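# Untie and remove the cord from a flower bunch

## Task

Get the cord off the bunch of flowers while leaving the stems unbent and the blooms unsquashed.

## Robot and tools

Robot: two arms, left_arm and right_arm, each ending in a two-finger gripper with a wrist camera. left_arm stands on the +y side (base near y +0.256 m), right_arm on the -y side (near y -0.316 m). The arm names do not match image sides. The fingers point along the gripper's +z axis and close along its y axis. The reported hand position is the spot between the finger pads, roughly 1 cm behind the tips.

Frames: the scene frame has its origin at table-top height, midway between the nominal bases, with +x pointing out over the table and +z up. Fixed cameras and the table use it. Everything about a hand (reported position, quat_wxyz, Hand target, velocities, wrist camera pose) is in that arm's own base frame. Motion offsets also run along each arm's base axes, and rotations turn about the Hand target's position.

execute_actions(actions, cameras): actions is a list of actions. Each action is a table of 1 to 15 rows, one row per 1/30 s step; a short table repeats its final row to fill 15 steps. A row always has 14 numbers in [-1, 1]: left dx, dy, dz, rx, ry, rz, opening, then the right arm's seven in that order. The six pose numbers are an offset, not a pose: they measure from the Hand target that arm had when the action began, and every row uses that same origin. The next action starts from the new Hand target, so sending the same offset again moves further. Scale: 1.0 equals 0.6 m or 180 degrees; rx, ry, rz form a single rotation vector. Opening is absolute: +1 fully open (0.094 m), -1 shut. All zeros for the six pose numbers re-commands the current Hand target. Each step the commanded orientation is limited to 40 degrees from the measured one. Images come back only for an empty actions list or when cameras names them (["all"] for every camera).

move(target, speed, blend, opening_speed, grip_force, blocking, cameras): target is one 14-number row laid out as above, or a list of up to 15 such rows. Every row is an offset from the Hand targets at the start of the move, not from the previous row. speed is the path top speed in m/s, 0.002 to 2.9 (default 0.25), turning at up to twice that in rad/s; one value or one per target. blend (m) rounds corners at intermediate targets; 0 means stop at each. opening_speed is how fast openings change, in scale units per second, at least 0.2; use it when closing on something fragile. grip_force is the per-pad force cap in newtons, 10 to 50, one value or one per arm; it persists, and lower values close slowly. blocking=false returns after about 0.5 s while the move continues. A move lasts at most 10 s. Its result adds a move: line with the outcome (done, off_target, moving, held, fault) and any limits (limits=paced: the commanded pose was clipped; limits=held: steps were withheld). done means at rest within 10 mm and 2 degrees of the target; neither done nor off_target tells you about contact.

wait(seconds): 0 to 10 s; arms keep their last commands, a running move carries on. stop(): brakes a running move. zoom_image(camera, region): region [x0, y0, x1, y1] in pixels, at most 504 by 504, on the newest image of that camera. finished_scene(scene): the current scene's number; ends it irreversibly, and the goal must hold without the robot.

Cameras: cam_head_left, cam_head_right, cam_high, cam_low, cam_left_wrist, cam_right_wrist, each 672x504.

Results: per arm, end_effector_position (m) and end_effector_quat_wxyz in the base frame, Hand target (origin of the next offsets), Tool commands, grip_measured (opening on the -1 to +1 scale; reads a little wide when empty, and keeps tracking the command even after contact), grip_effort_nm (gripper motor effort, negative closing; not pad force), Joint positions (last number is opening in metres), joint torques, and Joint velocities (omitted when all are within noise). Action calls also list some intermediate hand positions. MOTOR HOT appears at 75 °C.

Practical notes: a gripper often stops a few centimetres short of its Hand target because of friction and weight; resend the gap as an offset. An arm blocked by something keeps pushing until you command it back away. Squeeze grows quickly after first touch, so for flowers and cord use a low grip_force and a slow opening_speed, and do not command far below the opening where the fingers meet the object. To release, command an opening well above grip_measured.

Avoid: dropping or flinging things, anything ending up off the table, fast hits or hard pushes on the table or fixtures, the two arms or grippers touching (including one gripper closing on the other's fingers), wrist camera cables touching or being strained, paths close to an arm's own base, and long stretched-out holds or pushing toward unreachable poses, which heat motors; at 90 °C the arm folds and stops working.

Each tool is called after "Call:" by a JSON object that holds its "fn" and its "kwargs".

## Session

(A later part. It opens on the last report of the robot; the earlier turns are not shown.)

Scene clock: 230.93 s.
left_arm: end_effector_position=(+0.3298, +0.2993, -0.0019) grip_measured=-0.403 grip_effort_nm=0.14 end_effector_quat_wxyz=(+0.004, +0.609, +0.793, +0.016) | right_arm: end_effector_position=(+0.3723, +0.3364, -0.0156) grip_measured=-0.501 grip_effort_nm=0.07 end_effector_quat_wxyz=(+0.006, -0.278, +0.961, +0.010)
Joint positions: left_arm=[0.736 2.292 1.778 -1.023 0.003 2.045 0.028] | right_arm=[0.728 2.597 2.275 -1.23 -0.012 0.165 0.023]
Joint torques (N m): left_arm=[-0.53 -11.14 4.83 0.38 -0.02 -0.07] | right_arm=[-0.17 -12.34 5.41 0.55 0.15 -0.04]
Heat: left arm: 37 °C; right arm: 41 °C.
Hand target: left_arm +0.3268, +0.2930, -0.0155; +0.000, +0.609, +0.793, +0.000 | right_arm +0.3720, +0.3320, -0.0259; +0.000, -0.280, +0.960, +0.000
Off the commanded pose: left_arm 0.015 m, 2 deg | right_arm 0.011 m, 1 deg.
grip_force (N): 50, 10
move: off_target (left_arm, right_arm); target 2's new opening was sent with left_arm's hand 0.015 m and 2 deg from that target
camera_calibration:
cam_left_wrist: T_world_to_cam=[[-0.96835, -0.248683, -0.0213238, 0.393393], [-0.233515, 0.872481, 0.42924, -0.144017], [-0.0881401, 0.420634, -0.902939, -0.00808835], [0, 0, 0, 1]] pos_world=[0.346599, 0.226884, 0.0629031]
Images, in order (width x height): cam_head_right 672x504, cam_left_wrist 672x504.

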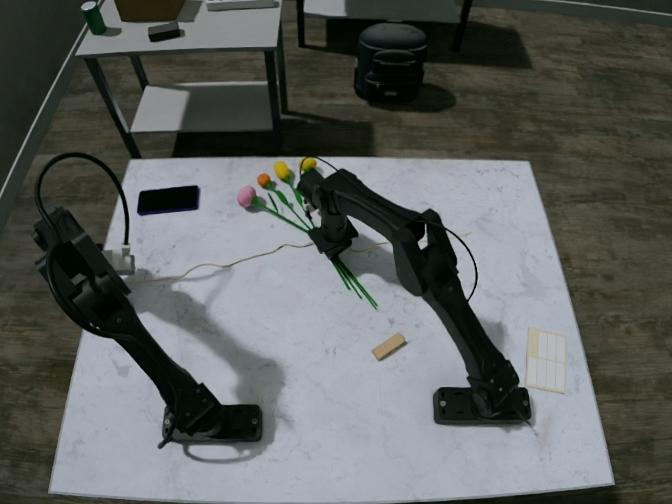

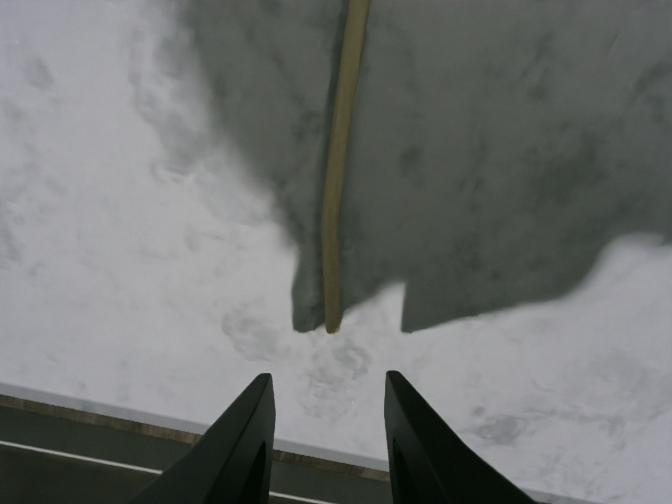

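Call:
{"fn": "move", "kwargs": {"target": [[0,0,0.15,0,0,0,-0.3,0,0,0,0,0,0,-0.5],[0.13,-0.588,0.176,0,0,-0.083,-0.3,0,0,0,0,0,0,-0.5]], "speed": [0.25,0.3], "blend": [0.04,0], "cameras": ["cam_left_wrist","cam_high"]}}

Scene clock: 236.20 s.
left_arm: end_effector_position=(+0.4048, -0.0620, +0.0947) grip_measured=-0.303 grip_effort_nm=0.14 end_effector_quat_wxyz=(+0.009, +0.713, +0.702, +0.010) | right_arm: end_effector_position=(+0.3723, +0.3364, -0.0156) grip_measured=-0.501 grip_effort_nm=0.07 end_effector_quat_wxyz=(+0.006, -0.278, +0.961, +0.010)
Joint positions: left_arm=[-0.157 2.09 1.84 -1.295 -0.005 1.43 0.033] | right_arm=[0.728 2.597 2.275 -1.23 -0.012 0.165 0.023]
Joint torques (N m): left_arm=[0.62 -9.58 7.88 0.07 0 -0.18] | right_arm=[-0.27 -12.15 5.48 0.57 0.16 -0.04]
Heat: left arm: 37 °C; right arm: 41 °C.
Hand target: left_arm +0.4048, -0.0597, +0.0902; +0.000, +0.707, +0.707, +0.000 | right_arm +0.3720, +0.3320, -0.0259; +0.000, -0.280, +0.960, +0.000
Off the commanded pose: left_arm 0.005 m, 2 deg | right_arm 0.011 m, 1 deg.
grip_force (N): 50, 10
move: off_target (right_arm)
camera_calibration:
cam_left_wrist: T_world_to_cam=[[-0.999535, 0.0254863, -0.0167116, 0.4074], [0.0161592, 0.908106, 0.418428, 0.049373], [0.0258401, 0.417964, -0.908096, 0.191908], [0, 0, 0, 1]] pos_world=[0.401454, -0.13543, 0.160421]
Images, in order (width x height): cam_high 672x504, cam_left_wrist 672x504.

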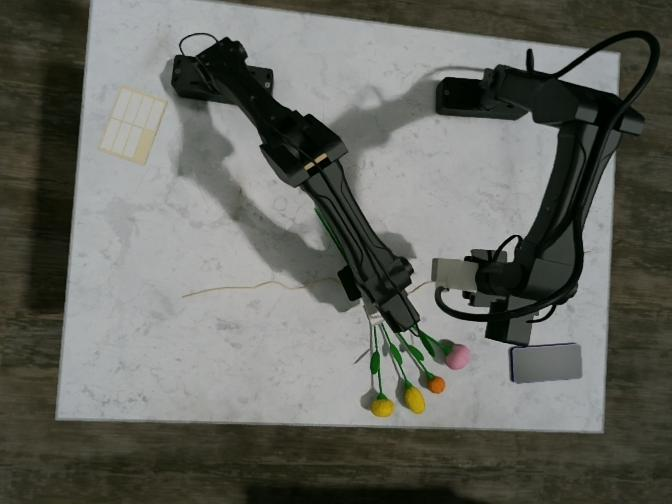

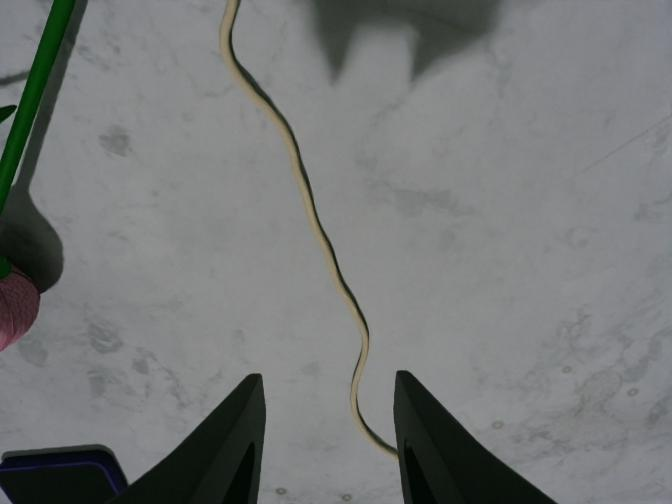

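Call:
{"fn": "move", "kwargs": {"target": [0.021,-0.010,-0.17,0,0,0,-0.35,0,0,0,0,0,0,-0.5], "speed": 0.15, "cameras": ["cam_left_wrist"]}}

Scene clock: 246.50 s.
left_arm: end_effector_position=(+0.4214, -0.0646, -0.0002) grip_measured=-0.347 grip_effort_nm=-0.17 end_effector_quat_wxyz=(+0.008, +0.709, +0.705, +0.009) | right_arm: end_effector_position=(+0.3723, +0.3364, -0.0156) grip_measured=-0.501 grip_effort_nm=0.07 end_effector_quat_wxyz=(+0.006, -0.278, +0.961, +0.010)
Joint positions: left_arm=[-0.157 2.226 1.672 -0.994 -0.005 1.42 0.031] | right_arm=[0.728 2.597 2.275 -1.23 -0.012 0.165 0.023]
Joint torques (N m): left_arm=[-0.1 -10.7 5.27 0.46 0.03 -0.12] | right_arm=[-0.18 -12.18 5.49 0.56 0.15 -0.04]
Heat: left arm: 37 °C; right arm: 42 °C.
Hand target: left_arm +0.4175, -0.0657, -0.0118; +0.000, +0.707, +0.707, +0.000 | right_arm +0.3720, +0.3320, -0.0259; +0.000, -0.280, +0.960, +0.000
Off the commanded pose: left_arm 0.012 m, 1 deg | right_arm 0.011 m, 1 deg.
grip_force (N): 50, 10
move: off_target (left_arm, right_arm)
camera_calibration:
cam_left_wrist: T_world_to_cam=[[-0.999782, 0.0154803, -0.0140433, 0.421945], [0.00818331, 0.908175, 0.418512, 0.0945913], [0.0192325, 0.418305, -0.908103, 0.109217], [0, 0, 0, 1]] pos_world=[0.418978, -0.138124, 0.0655186]
Images, in order (width x height): cam_left_wrist 672x504.

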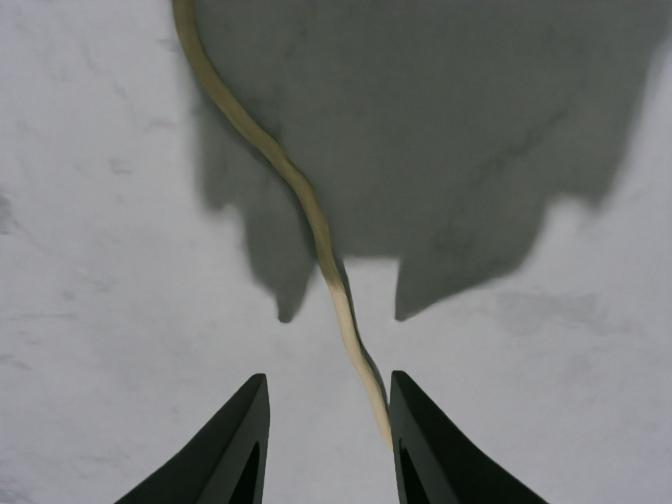

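Call:
{"fn": "move", "kwargs": {"target": [[0.0,-0.002,-0.033,0,0,0,-0.35,0,0,0,0,0,0,-0.5],[0.0,-0.002,-0.033,0,0,0,-1,0,0,0,0,0,0,-0.5]], "speed": 0.06, "opening_speed": 0.6, "cameras": ["cam_left_wrist"]}}

Scene clock: 252.07 s.
left_arm: end_effector_position=(+0.4245, -0.0651, -0.0160) grip_measured=-0.989 grip_effort_nm=-0.61 end_effector_quat_wxyz=(+0.013, +0.708, +0.706, +0.012) | right_arm: end_effector_position=(+0.3723, +0.3364, -0.0156) grip_measured=-0.501 grip_effort_nm=0.07 end_effector_quat_wxyz=(+0.006, -0.278, +0.961, +0.010)
Joint positions: left_arm=[-0.157 2.247 1.642 -0.931 -0.005 1.417 0.001] | right_arm=[0.728 2.597 2.275 -1.23 -0.012 0.165 0.023]
Joint torques (N m): left_arm=[-0.35 -10.19 4.77 0.46 0.03 -0.1] | right_arm=[-0.24 -12.33 5.44 0.56 0.15 -0.06]
Heat: left arm: 37 °C; right arm: 42 °C.
Hand target: left_arm +0.4174, -0.0669, -0.0316; +0.000, +0.707, +0.707, +0.000 | right_arm +0.3720, +0.3320, -0.0259; +0.000, -0.280, +0.960, +0.000
Off the commanded pose: left_arm 0.017 m, 2 deg | right_arm 0.011 m, 1 deg.
grip_force (N): 50, 10
move: off_target (left_arm, right_arm); target 2's new opening was sent with left_arm's hand 0.017 m and 2 deg from that target
camera_calibration:
cam_left_wrist: T_world_to_cam=[[-0.999587, 0.0127804, -0.0257307, 0.424333], [0.000893035, 0.908996, 0.416804, 0.104766], [0.0287161, 0.416609, -0.908632, 0.0908818], [0, 0, 0, 1]] pos_world=[0.421454, -0.138517, 0.0498297]
Images, in order (width x height): cam_left_wrist 672x504.

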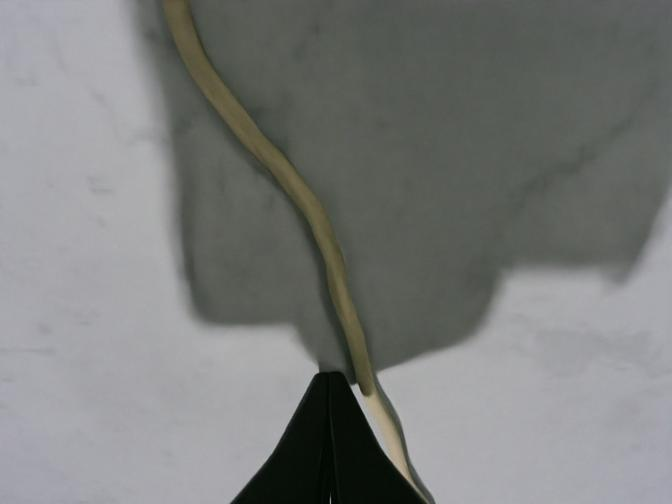

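Call:
{"fn": "move", "kwargs": {"target": [[0.0,0.0,0.03,0,0,0,-1,0,0,0,0,0,0,-0.5],[-0.018,0.0,0.03,0,0,0.06,-0.3,0,0,0,0,0,0,-0.5],[-0.024,-0.004,-0.016,0,0,0.06,-0.3,0,0,0,0,0,0,-0.5]], "speed": 0.08, "cameras": ["cam_left_wrist"]}}

Scene clock: 258.13 s.
left_arm: end_effector_position=(+0.4077, -0.0642, -0.0217) grip_measured=-0.303 grip_effort_nm=0.14 end_effector_quat_wxyz=(+0.005, +0.637, +0.771, +0.006) | right_arm: end_effector_position=(+0.3723, +0.3364, -0.0156) grip_measured=-0.501 grip_effort_nm=0.07 end_effector_quat_wxyz=(+0.006, -0.278, +0.961, +0.010)
Joint positions: left_arm=[-0.161 2.214 1.562 -0.905 -0.005 1.22 0.033] | right_arm=[0.728 2.597 2.275 -1.23 -0.012 0.165 0.023]
Joint torques (N m): left_arm=[-0.84 -9.8 3.19 0.84 0.05 -0.19] | right_arm=[-0.23 -12.19 5.33 0.53 0.15 -0.05]
Heat: left arm: 36 °C; right arm: 42 °C.
Hand target: left_arm +0.4031, -0.0693, -0.0412; +0.000, +0.638, +0.770, +0.000 | right_arm +0.3720, +0.3320, -0.0259; +0.000, -0.280, +0.960, +0.000
Off the commanded pose: left_arm 0.021 m, 1 deg | right_arm 0.011 m, 1 deg.
grip_force (N): 50, 10
move: off_target (left_arm, right_arm)
camera_calibration:
cam_left_wrist: T_world_to_cam=[[-0.983733, -0.179563, -0.00519562, 0.388996], [-0.165332, 0.8937, 0.417091, 0.173095], [-0.070251, 0.411165, -0.90885, 0.125753], [0, 0, 0, 1]] pos_world=[0.420121, -0.136551, 0.044115]
Images, in order (width x height): cam_left_wrist 672x504.

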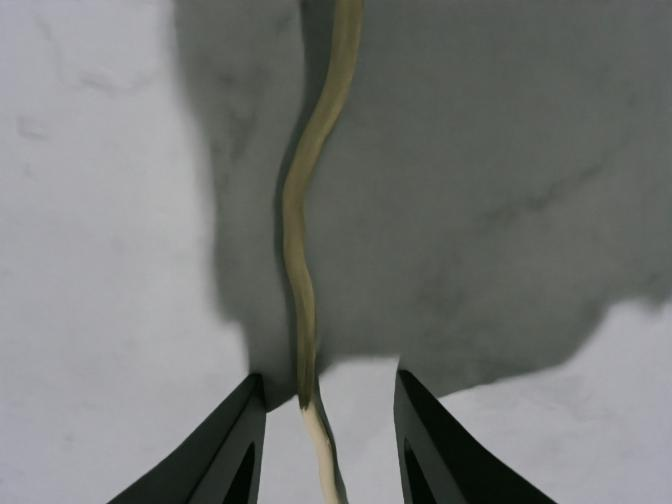

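Call:
{"fn": "move", "kwargs": {"target": [[0.003,0.0,0.008,0,0,0,-0.3,0,0,0,0,0,0,-0.5],[0.003,0.0,0.008,0,0,0,-1,0,0,0,0,0,0,-0.5]], "speed": 0.06, "opening_speed": 0.6, "cameras": ["cam_left_wrist"]}}

Scene clock: 261.97 s.
left_arm: end_effector_position=(+0.4087, -0.0642, -0.0216) grip_measured=-0.937 grip_effort_nm=-1.00 end_effector_quat_wxyz=(+0.006, +0.636, +0.771, +0.007) | right_arm: end_effector_position=(+0.3723, +0.3364, -0.0156) grip_measured=-0.501 grip_effort_nm=0.07 end_effector_quat_wxyz=(+0.006, -0.278, +0.961, +0.010)
Joint positions: left_arm=[-0.161 2.214 1.562 -0.901 -0.005 1.219 0.003] | right_arm=[0.728 2.597 2.275 -1.23 -0.012 0.165 0.023]
Joint torques (N m): left_arm=[-0.94 -9.95 4.56 0.65 0.01 -0.12] | right_arm=[-0.08 -12.29 5.3 0.56 0.19 -0.07]
Heat: left arm: 36 °C; right arm: 42 °C.
Hand target: left_arm +0.4049, -0.0693, -0.0364; +0.000, +0.638, +0.770, +0.000 | right_arm +0.3720, +0.3320, -0.0259; +0.000, -0.280, +0.960, +0.000
Off the commanded pose: left_arm 0.016 m, 1 deg | right_arm 0.011 m, 1 deg.
grip_force (N): 50, 10
move: off_target (left_arm, right_arm); target 2's new opening was sent with left_arm's hand 0.016 m and 1 deg from that target
camera_calibration:
cam_left_wrist: T_world_to_cam=[[-0.98364, -0.179915, -0.00908381, 0.389842], [-0.167292, 0.893594, 0.416538, 0.174106], [-0.0668243, 0.411243, -0.909073, 0.124522], [0, 0, 0, 1]] pos_world=[0.420912, -0.136651, 0.0442188]
Images, in order (width x height): cam_left_wrist 672x504.

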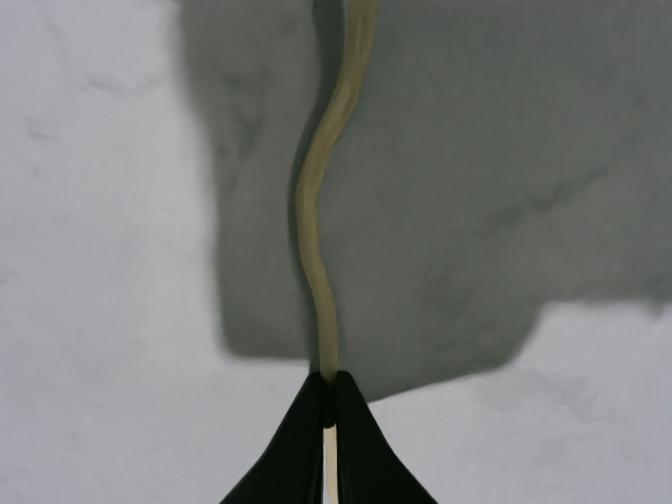

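Call:
{"fn": "move", "kwargs": {"target": [-0.13,0.16,0.04,0,0,0.06,-1,0,0,0,0,0,0,-0.5], "speed": 0.06, "cameras": ["cam_right_wrist","cam_high"]}}

Scene clock: 269.57 s.
left_arm: end_effector_position=(+0.3328, +0.0201, -0.0161) grip_measured=-0.939 grip_effort_nm=-1.04 end_effector_quat_wxyz=(+0.006, +0.562, +0.827, -0.007) | right_arm: end_effector_position=(+0.3706, +0.3387, -0.0156) grip_measured=-0.501 grip_effort_nm=0.06 end_effector_quat_wxyz=(+0.004, -0.280, +0.960, +0.015)
Joint positions: left_arm=[0.067 1.947 1.167 -0.789 0.017 1.26 0.003] | right_arm=[0.73 2.597 2.275 -1.229 -0.024 0.163 0.023]
Joint torques (N m): left_arm=[0.98 -11.4 4.16 0.19 -0.2 0.09] | right_arm=[-0.29 -12.34 5.31 0.56 0.27 -0.03]
Heat: left arm: 36 °C; right arm: 42 °C.
Hand target: left_arm +0.3269, +0.0267, -0.0124; +0.000, +0.562, +0.827, +0.000 | right_arm +0.3719, +0.3320, -0.0259; +0.000, -0.280, +0.960, +0.000
Off the commanded pose: left_arm 0.010 m, 1 deg | right_arm 0.012 m, 2 deg.
grip_force (N): 50, 10
move: off_target (right_arm)
camera_calibration:
cam_right_wrist: T_world_to_cam=[[0.54002, -0.840871, -0.0362654, 0.0844192], [-0.765365, -0.508542, 0.394463, 0.500027], [-0.350135, -0.185262, -0.918196, 0.267096], [0, 0, 0, 1]] pos_world=[0.430635, 0.374753, 0.0510655]
Images, in order (width x height): cam_high 672x504, cam_right_wrist 672x504.

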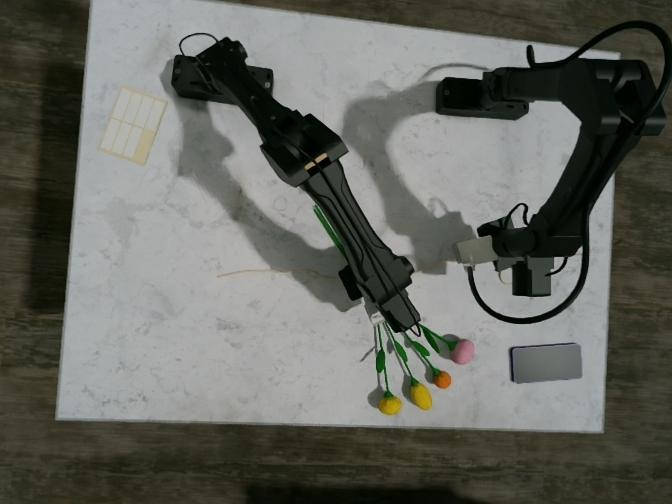

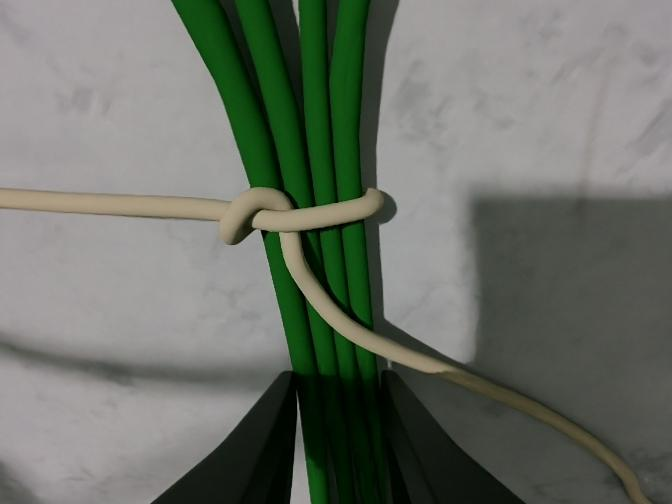

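Call:
{"fn": "move", "kwargs": {"target": [-0.21,0.29,0.02,0,0,0.083,-1,0,0,0,0,0,0,-0.5], "speed": 0.06, "cameras": ["cam_right_wrist","cam_high","cam_head_left"]}}

Scene clock: 276.60 s.
left_arm: end_effector_position=(+0.2046, +0.1951, -0.0059) grip_measured=-0.939 grip_effort_nm=-1.04 end_effector_quat_wxyz=(+0.007, +0.449, +0.893, -0.008) | right_arm: end_effector_position=(+0.3700, +0.3394, -0.0156) grip_measured=-0.501 grip_effort_nm=0.05 end_effector_quat_wxyz=(+0.003, -0.281, +0.960, +0.016)
Joint positions: left_arm=[0.769 1.766 0.97 -0.786 0.018 1.701 0.003] | right_arm=[0.731 2.597 2.275 -1.229 -0.027 0.162 0.023]
Joint torques (N m): left_arm=[0.85 -9.01 5.82 0.14 -0.17 0.08] | right_arm=[-0.25 -12.16 5.55 0.55 0.29 -0.05]
Heat: left arm: 36 °C; right arm: 42 °C.
Hand target: left_arm +0.2009, +0.2007, -0.0003; +0.000, +0.450, +0.893, +0.000 | right_arm +0.3720, +0.3320, -0.0259; +0.000, -0.280, +0.960, +0.000
Off the commanded pose: left_arm 0.009 m, 1 deg | right_arm 0.013 m, 2 deg.
grip_force (N): 50, 10
move: off_target (right_arm)
camera_calibration:
cam_right_wrist: T_world_to_cam=[[0.54093, -0.840153, -0.03921, 0.0846815], [-0.763979, -0.510314, 0.394862, 0.499997], [-0.351754, -0.183637, -0.917903, 0.267104], [0, 0, 0, 1]] pos_world=[0.430135, 0.375351, 0.0510665]
Images, in order (width x height): cam_head_left 672x504, cam_high 672x504, cam_right_wrist 672x504.

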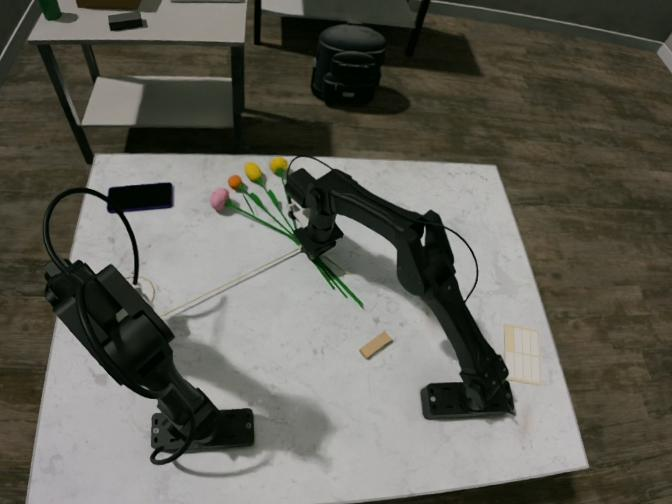

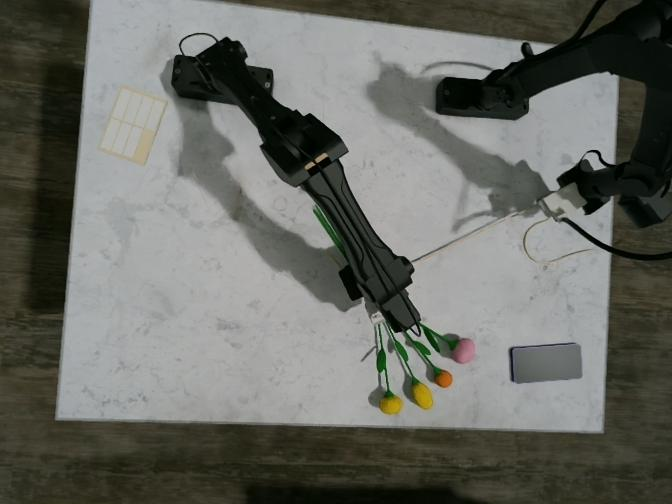

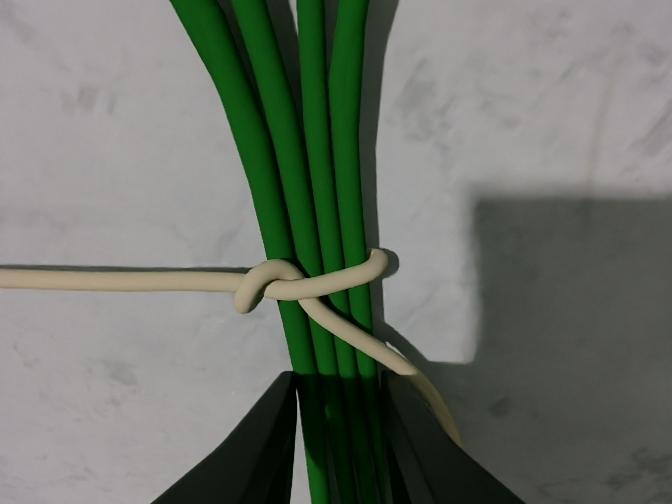

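Call:
{"fn": "move", "kwargs": {"target": [-0.117,0.142,0.01,0,0,0.11,-1,0,0,0,0,0,0,-0.5], "speed": 0.05, "cameras": ["cam_right_wrist","cam_high"]}}

Scene clock: 283.03 s.
left_arm: end_effector_position=(+0.1342, +0.2766, +0.0065) grip_measured=-0.939 grip_effort_nm=-1.04 end_effector_quat_wxyz=(+0.008, +0.292, +0.956, -0.004) | right_arm: end_effector_position=(+0.3696, +0.3399, -0.0155) grip_measured=-0.501 grip_effort_nm=0.05 end_effector_quat_wxyz=(+0.003, -0.281, +0.960, +0.018)
Joint positions: left_arm=[1.126 1.822 1.098 -0.852 0.018 1.719 0.003] | right_arm=[0.731 2.597 2.275 -1.229 -0.03 0.162 0.023]
Joint torques (N m): left_arm=[1.01 -6.74 7.49 0.3 -0.17 0.04] | right_arm=[-0.32 -12.19 5.35 0.54 0.32 -0.04]
Heat: left arm: 36 °C; right arm: 42 °C.
Hand target: left_arm +0.1307, +0.2859, +0.0057; +0.000, +0.290, +0.957, +0.000 | right_arm +0.3720, +0.3320, -0.0259; +0.000, -0.280, +0.960, +0.000
Off the commanded pose: left_arm 0.010 m, 1 deg | right_arm 0.013 m, 2 deg.
grip_force (N): 50, 10
move: off_target (right_arm)
camera_calibration:
cam_right_wrist: T_world_to_cam=[[0.540909, -0.840001, -0.0426143, 0.0852176], [-0.763011, -0.511388, 0.395342, 0.499923], [-0.35388, -0.181329, -0.917545, 0.266992], [0, 0, 0, 1]] pos_world=[0.429835, 0.375651, 0.0509678]
Images, in order (width x height): cam_high 672x504, cam_right_wrist 672x504.

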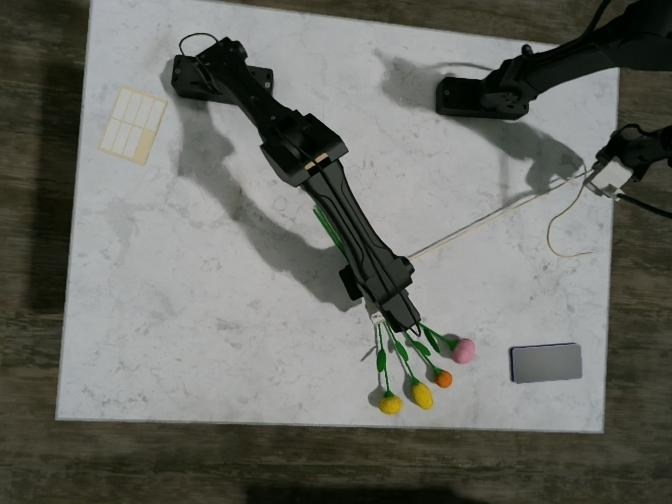

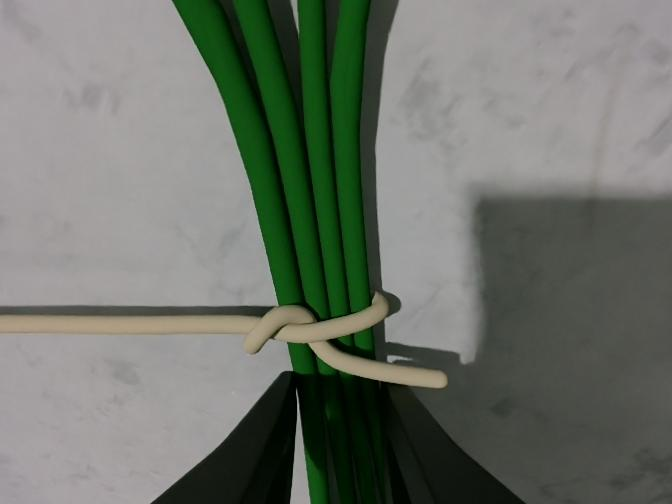

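Call:
{"fn": "move", "kwargs": {"target": [0,0,0,0,0,0,-1,0.05,-0.12,0.0,0,0,0,-0.5], "speed": 0.04, "cameras": ["cam_right_wrist","cam_high"]}}

Scene clock: 295.17 s.
left_arm: end_effector_position=(+0.1313, +0.2746, +0.0065) grip_measured=-0.939 grip_effort_nm=-1.04 end_effector_quat_wxyz=(+0.003, +0.292, +0.956, -0.009) | right_arm: end_effector_position=(+0.3958, +0.2750, -0.0228) grip_measured=-0.500 grip_effort_nm=0.04 end_effector_quat_wxyz=(-0.005, -0.284, +0.959, +0.020)
Joint positions: left_arm=[1.126 1.822 1.098 -0.864 0.008 1.719 0.003] | right_arm=[0.59 2.512 2.087 -1.143 -0.041 0.013 0.023]
Joint torques (N m): left_arm=[0.88 -6.82 7.41 0.39 -0.08 0.07] | right_arm=[-1.65 -13.72 4.19 0.59 0.44 -0.11]
Heat: left arm: 37 °C; right arm: 42 °C.
Hand target: left_arm +0.1307, +0.2859, +0.0057; +0.000, +0.290, +0.957, +0.000 | right_arm +0.4019, +0.2600, -0.0259; +0.000, -0.280, +0.960, +0.000
Off the commanded pose: left_arm 0.011 m, 1 deg | right_arm 0.017 m, 2 deg.
grip_force (N): 50, 10
move: off_target (left_arm, right_arm)
camera_calibration:
cam_right_wrist: T_world_to_cam=[[0.546921, -0.835661, -0.0504816, 0.0124503], [-0.752809, -0.517286, 0.407056, 0.487421], [-0.366274, -0.184624, -0.912007, 0.263779], [0, 0, 0, 1]] pos_world=[0.456741, 0.31124, 0.0427888]
Images, in order (width x height): cam_high 672x504, cam_right_wrist 672x504.

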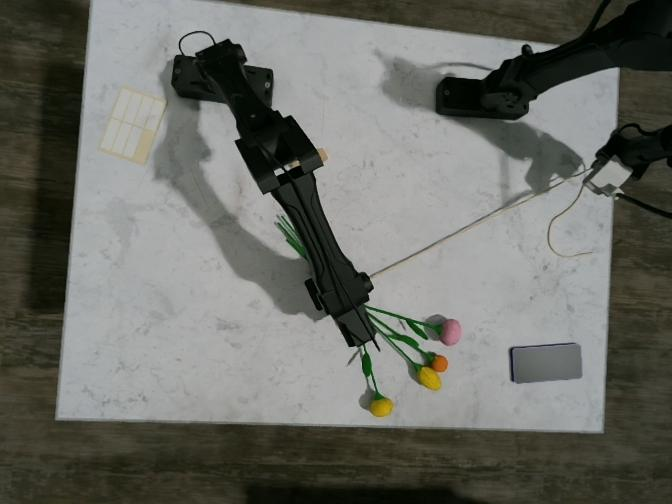

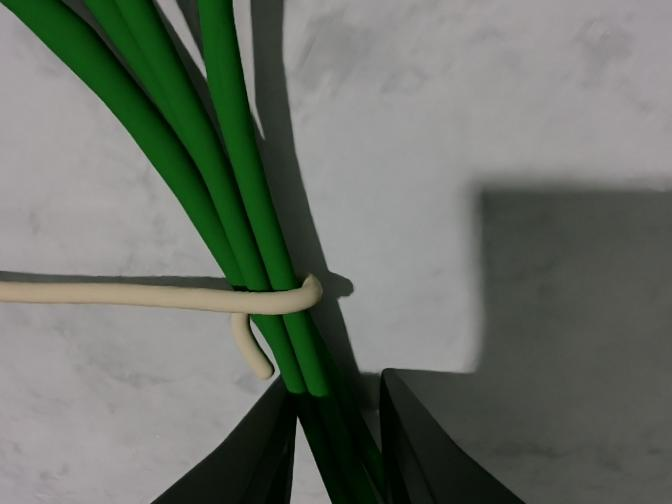

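Call:
{"fn": "move", "kwargs": {"target": [-0.15,-0.01,0.02,0,0,0.15,-1,0,0,0,0,0,0,-0.5], "speed": 0.05, "cameras": ["cam_right_wrist","cam_high"]}}

Scene clock: 303.80 s.
left_arm: end_effector_position=(+0.0442, +0.2849, +0.0151) grip_measured=-0.939 grip_effort_nm=-1.04 end_effector_quat_wxyz=(+0.001, +0.066, +0.998, +0.000) | right_arm: end_effector_position=(+0.3964, +0.2741, -0.0229) grip_measured=-0.500 grip_effort_nm=0.04 end_effector_quat_wxyz=(-0.004, -0.285, +0.958, +0.017)
Joint positions: left_arm=[1.414 1.734 1.028 -0.863 0.001 1.546 0.003] | right_arm=[0.59 2.512 2.087 -1.143 -0.035 0.012 0.023]
Joint torques (N m): left_arm=[0.64 -9.36 4.26 0.17 -0.01 -0.17] | right_arm=[-1.62 -13.71 4.27 0.66 0.37 -0.08]
Heat: left arm: 36 °C; right arm: 43 °C.
Hand target: left_arm +0.0408, +0.2799, +0.0177; +0.000, +0.058, +0.998, +0.000 | right_arm +0.4019, +0.2601, -0.0259; +0.000, -0.280, +0.960, +0.000
Off the commanded pose: left_arm 0.007 m, 1 deg | right_arm 0.015 m, 2 deg.
grip_force (N): 50, 10
move: off_target (right_arm)
camera_calibration:
cam_right_wrist: T_world_to_cam=[[0.548048, -0.83527, -0.044355, 0.0109673], [-0.753634, -0.516099, 0.407035, 0.487398], [-0.362876, -0.189647, -0.912335, 0.263817], [0, 0, 0, 1]] pos_world=[0.457042, 0.310739, 0.0427879]
Images, in order (width x height): cam_high 672x504, cam_right_wrist 672x504.

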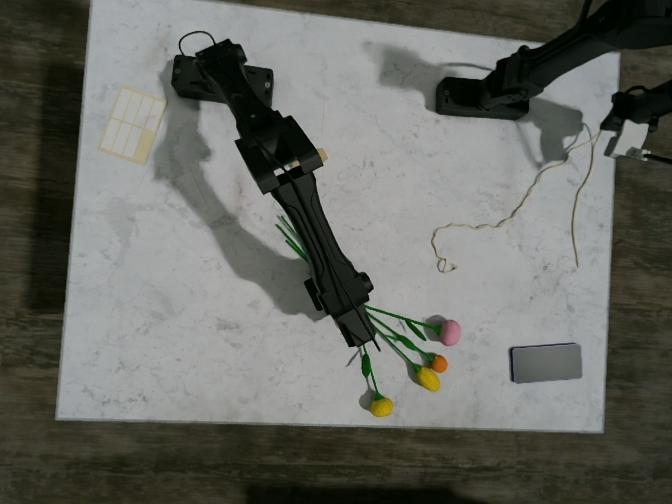

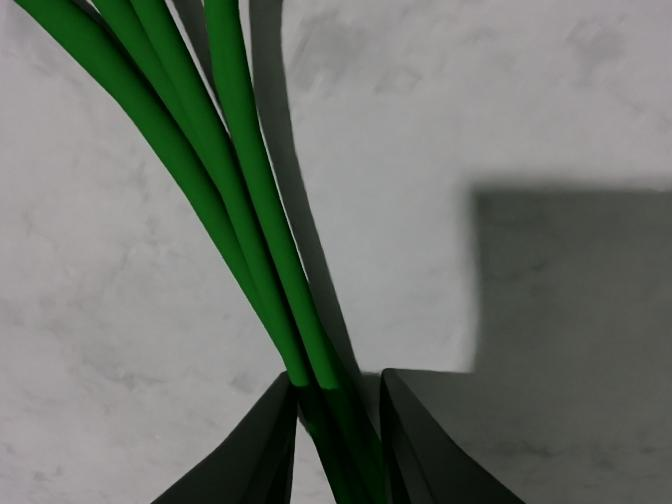

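Call:
{"fn": "move", "kwargs": {"target": [[0.01,-0.1,-0.035,0,0,0,-1,-0.008,0.018,0.0,0,0,0,-0.5],[0.01,-0.1,-0.05,0,0,0,-0.3,-0.008,0.018,0.0,0,0,0,0.3]], "speed": 0.06, "opening_speed": 0.4, "cameras": ["cam_right_wrist","cam_left_wrist","cam_high"]}}

Scene clock: 312.50 s.
left_arm: end_effector_position=(+0.0458, +0.2239, -0.0086) grip_measured=-0.303 grip_effort_nm=0.14 end_effector_quat_wxyz=(+0.001, +0.057, +0.998, +0.004) | right_arm: end_effector_position=(+0.3972, +0.2731, -0.0230) grip_measured=+0.298 grip_effort_nm=0.10 end_effector_quat_wxyz=(+0.000, -0.283, +0.959, +0.005)
Joint positions: left_arm=[1.366 1.56 0.728 -0.73 0.001 1.48 0.033] | right_arm=[0.596 2.512 2.087 -1.142 -0.01 0.022 0.061]
Joint torques (N m): left_arm=[-0.66 -5.34 4.21 0.36 -0.03 -0.1] | right_arm=[-0.1 -13.05 5.34 0.53 0.11 0.07]
Heat: left arm: 36 °C; right arm: 43 °C.
Hand target: left_arm +0.0467, +0.2199, -0.0124; +0.000, +0.058, +0.998, +0.000 | right_arm +0.3971, +0.2708, -0.0259; +0.000, -0.280, +0.960, +0.000
Off the commanded pose: left_arm 0.006 m, 1 deg | right_arm 0.004 m, 1 deg.
grip_force (N): 50, 10
move: done
camera_calibration:
cam_left_wrist: T_world_to_cam=[[-0.12422, -0.992254, 0.000939201, 0.227426], [-0.902401, 0.113365, 0.415718, 0.058786], [-0.412605, 0.050793, -0.909493, 0.0901217], [0, 0, 0, 1]] pos_world=[0.118484, 0.214423, 0.0573131]
cam_right_wrist: T_world_to_cam=[[0.545548, -0.837848, -0.0196941, 0.0118901], [-0.761232, -0.505218, 0.406548, 0.487639], [-0.350575, -0.2068, -0.913417, 0.263624], [0, 0, 0, 1]] pos_world=[0.45714, 0.310843, 0.0427838]
Images, in order (width x height): cam_high 672x504, cam_left_wrist 672x504, cam_right_wrist 672x504.

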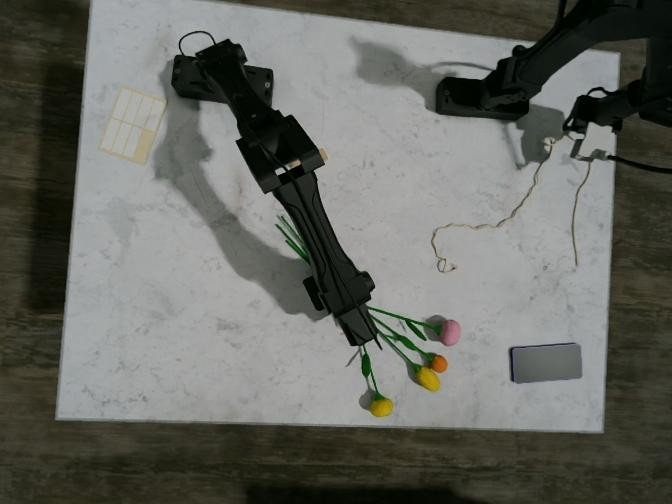

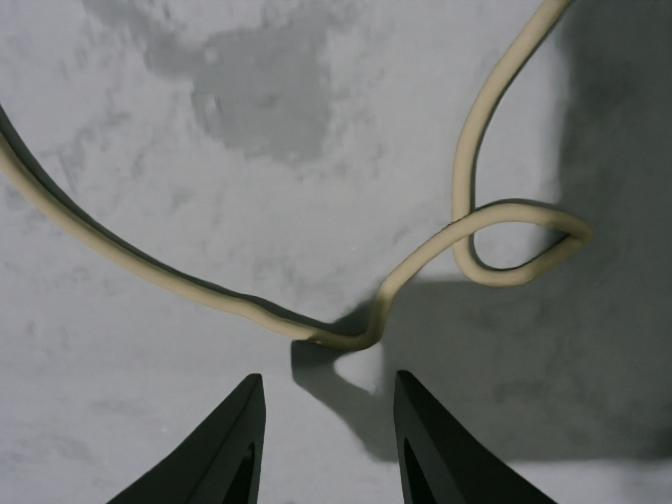

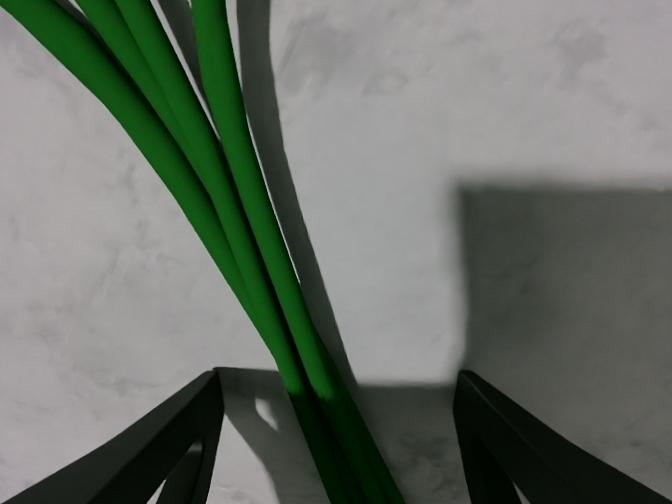

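Call:
{"fn": "move", "kwargs": {"target": [0,0,0.2,0,0,0,-0.3,0,0,0.22,0,0,0,0.3], "speed": 0.15}}

Call:
{"fn": "move", "kwargs": {"target": [0,-0.0,0.03,0,0,0,-0.3,-0.2,-0.35,0.05,0,0,0,0.3], "speed": 0.3, "cameras": ["cam_high","cam_low","cam_head_right"]}}

Call:
{"fn": "zoom_image", "kwargs": {"camera": "cam_high", "region": [260, 190, 620, 430]}}

Scene clock: 316.47 s.
left_arm: end_effector_position=(+0.0451, +0.2207, +0.1007) grip_measured=-0.303 grip_effort_nm=0.14 end_effector_quat_wxyz=(+0.000, +0.057, +0.998, -0.004) | right_arm: end_effector_position=(+0.3948, +0.2710, +0.0875) grip_measured=+0.299 grip_effort_nm=0.09 end_effector_quat_wxyz=(+0.006, -0.283, +0.959, +0.006)
Joint positions: left_arm=[1.366 1.407 1.056 -1.229 0.001 1.48 0.033] | right_arm=[0.596 2.491 2.489 -1.554 -0.008 0.022 0.061]
Joint torques (N m): left_arm=[-0.7 -5.86 7.38 -0.02 -0.01 -0.15] | right_arm=[0.02 -15.46 7.38 0.32 0.13 0.04]
Heat: left arm: 36 °C; right arm: 43 °C.
Hand target: left_arm +0.0467, +0.2198, +0.1076; +0.000, +0.058, +0.998, +0.000 | right_arm +0.3971, +0.2709, +0.1062; +0.001, -0.280, +0.960, +0.000
Off the commanded pose: left_arm 0.007 m, 0 deg | right_arm 0.019 m, 1 deg.
joint sent to its limit (right arm) — joint 4 (wrist pitch), lower limit. The joint targets are off in orientation, not in position.
grip_force (N): 50, 10
move: off_target (right_arm)

Scene clock: 318.13 s.
left_arm: end_effector_position=(+0.0450, +0.2201, +0.1170) grip_measured=-0.303 grip_effort_nm=0.14 end_effector_quat_wxyz=(-0.001, +0.057, +0.998, -0.008) | right_arm: end_effector_position=(+0.2762, +0.0608, +0.1345) grip_measured=+0.299 grip_effort_nm=0.09 end_effector_quat_wxyz=(-0.011, -0.277, +0.961, -0.002)
Joint positions: left_arm=[1.366 1.407 1.121 -1.301 0.001 1.48 0.033] | right_arm=[0.216 1.632 1.403 -1.363 0.005 -0.345 0.061]
Joint torques (N m): left_arm=[-0.72 -6.22 7.79 0.02 -0.03 -0.1] | right_arm=[-0.38 -7.62 5.42 0.6 -0.02 -0.02]
Heat: left arm: 36 °C; right arm: 43 °C.
Hand target: left_arm +0.0467, +0.2198, +0.1256; +0.000, +0.058, +0.998, +0.000 | right_arm +0.2771, +0.0608, +0.1362; +0.000, -0.280, +0.960, +0.000
Off the commanded pose: left_arm 0.009 m, 1 deg | right_arm 0.002 m, 1 deg.
grip_force (N): 50, 10
move: done
Images, in order (width x height): cam_head_right 672x504, cam_high 672x504, cam_low 672x504.

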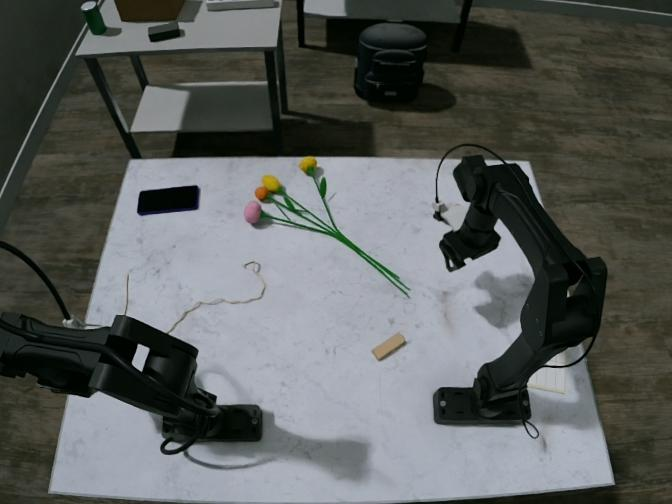

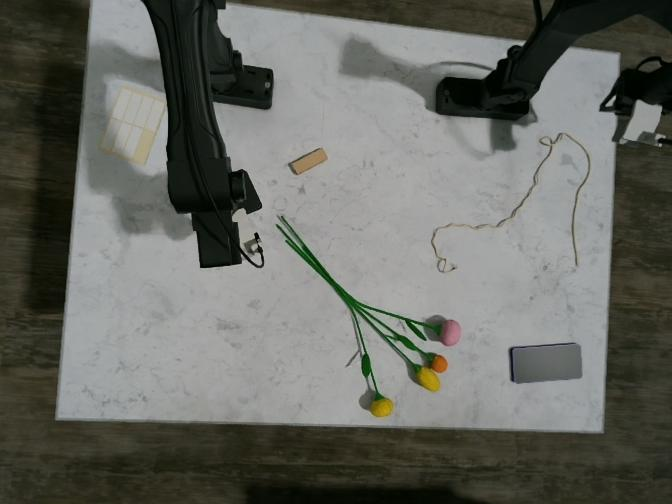

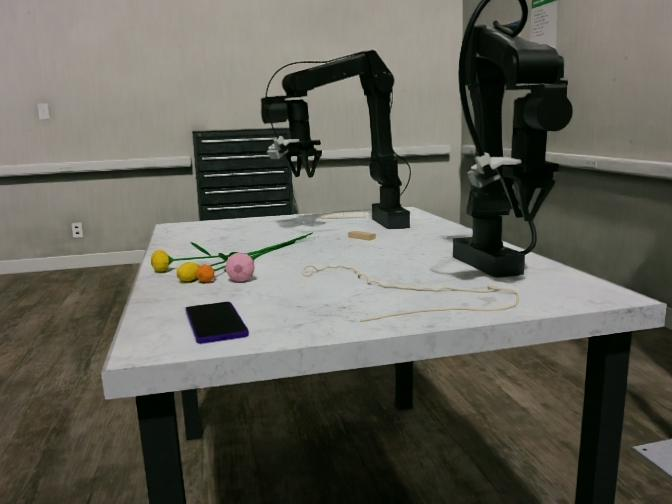

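Scaled by 1.400 from the camera's 672x504 image, which has a finer 960x720 frame.

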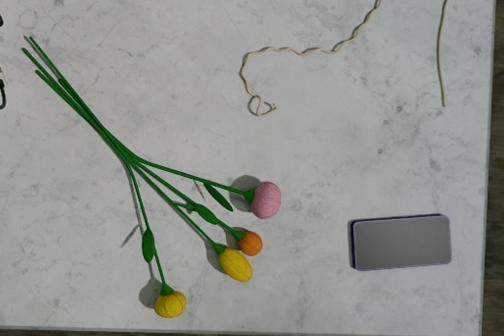

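Call:
{"fn": "finished_scene", "kwargs": {"scene": 2}}

The scene is finished: the task was done.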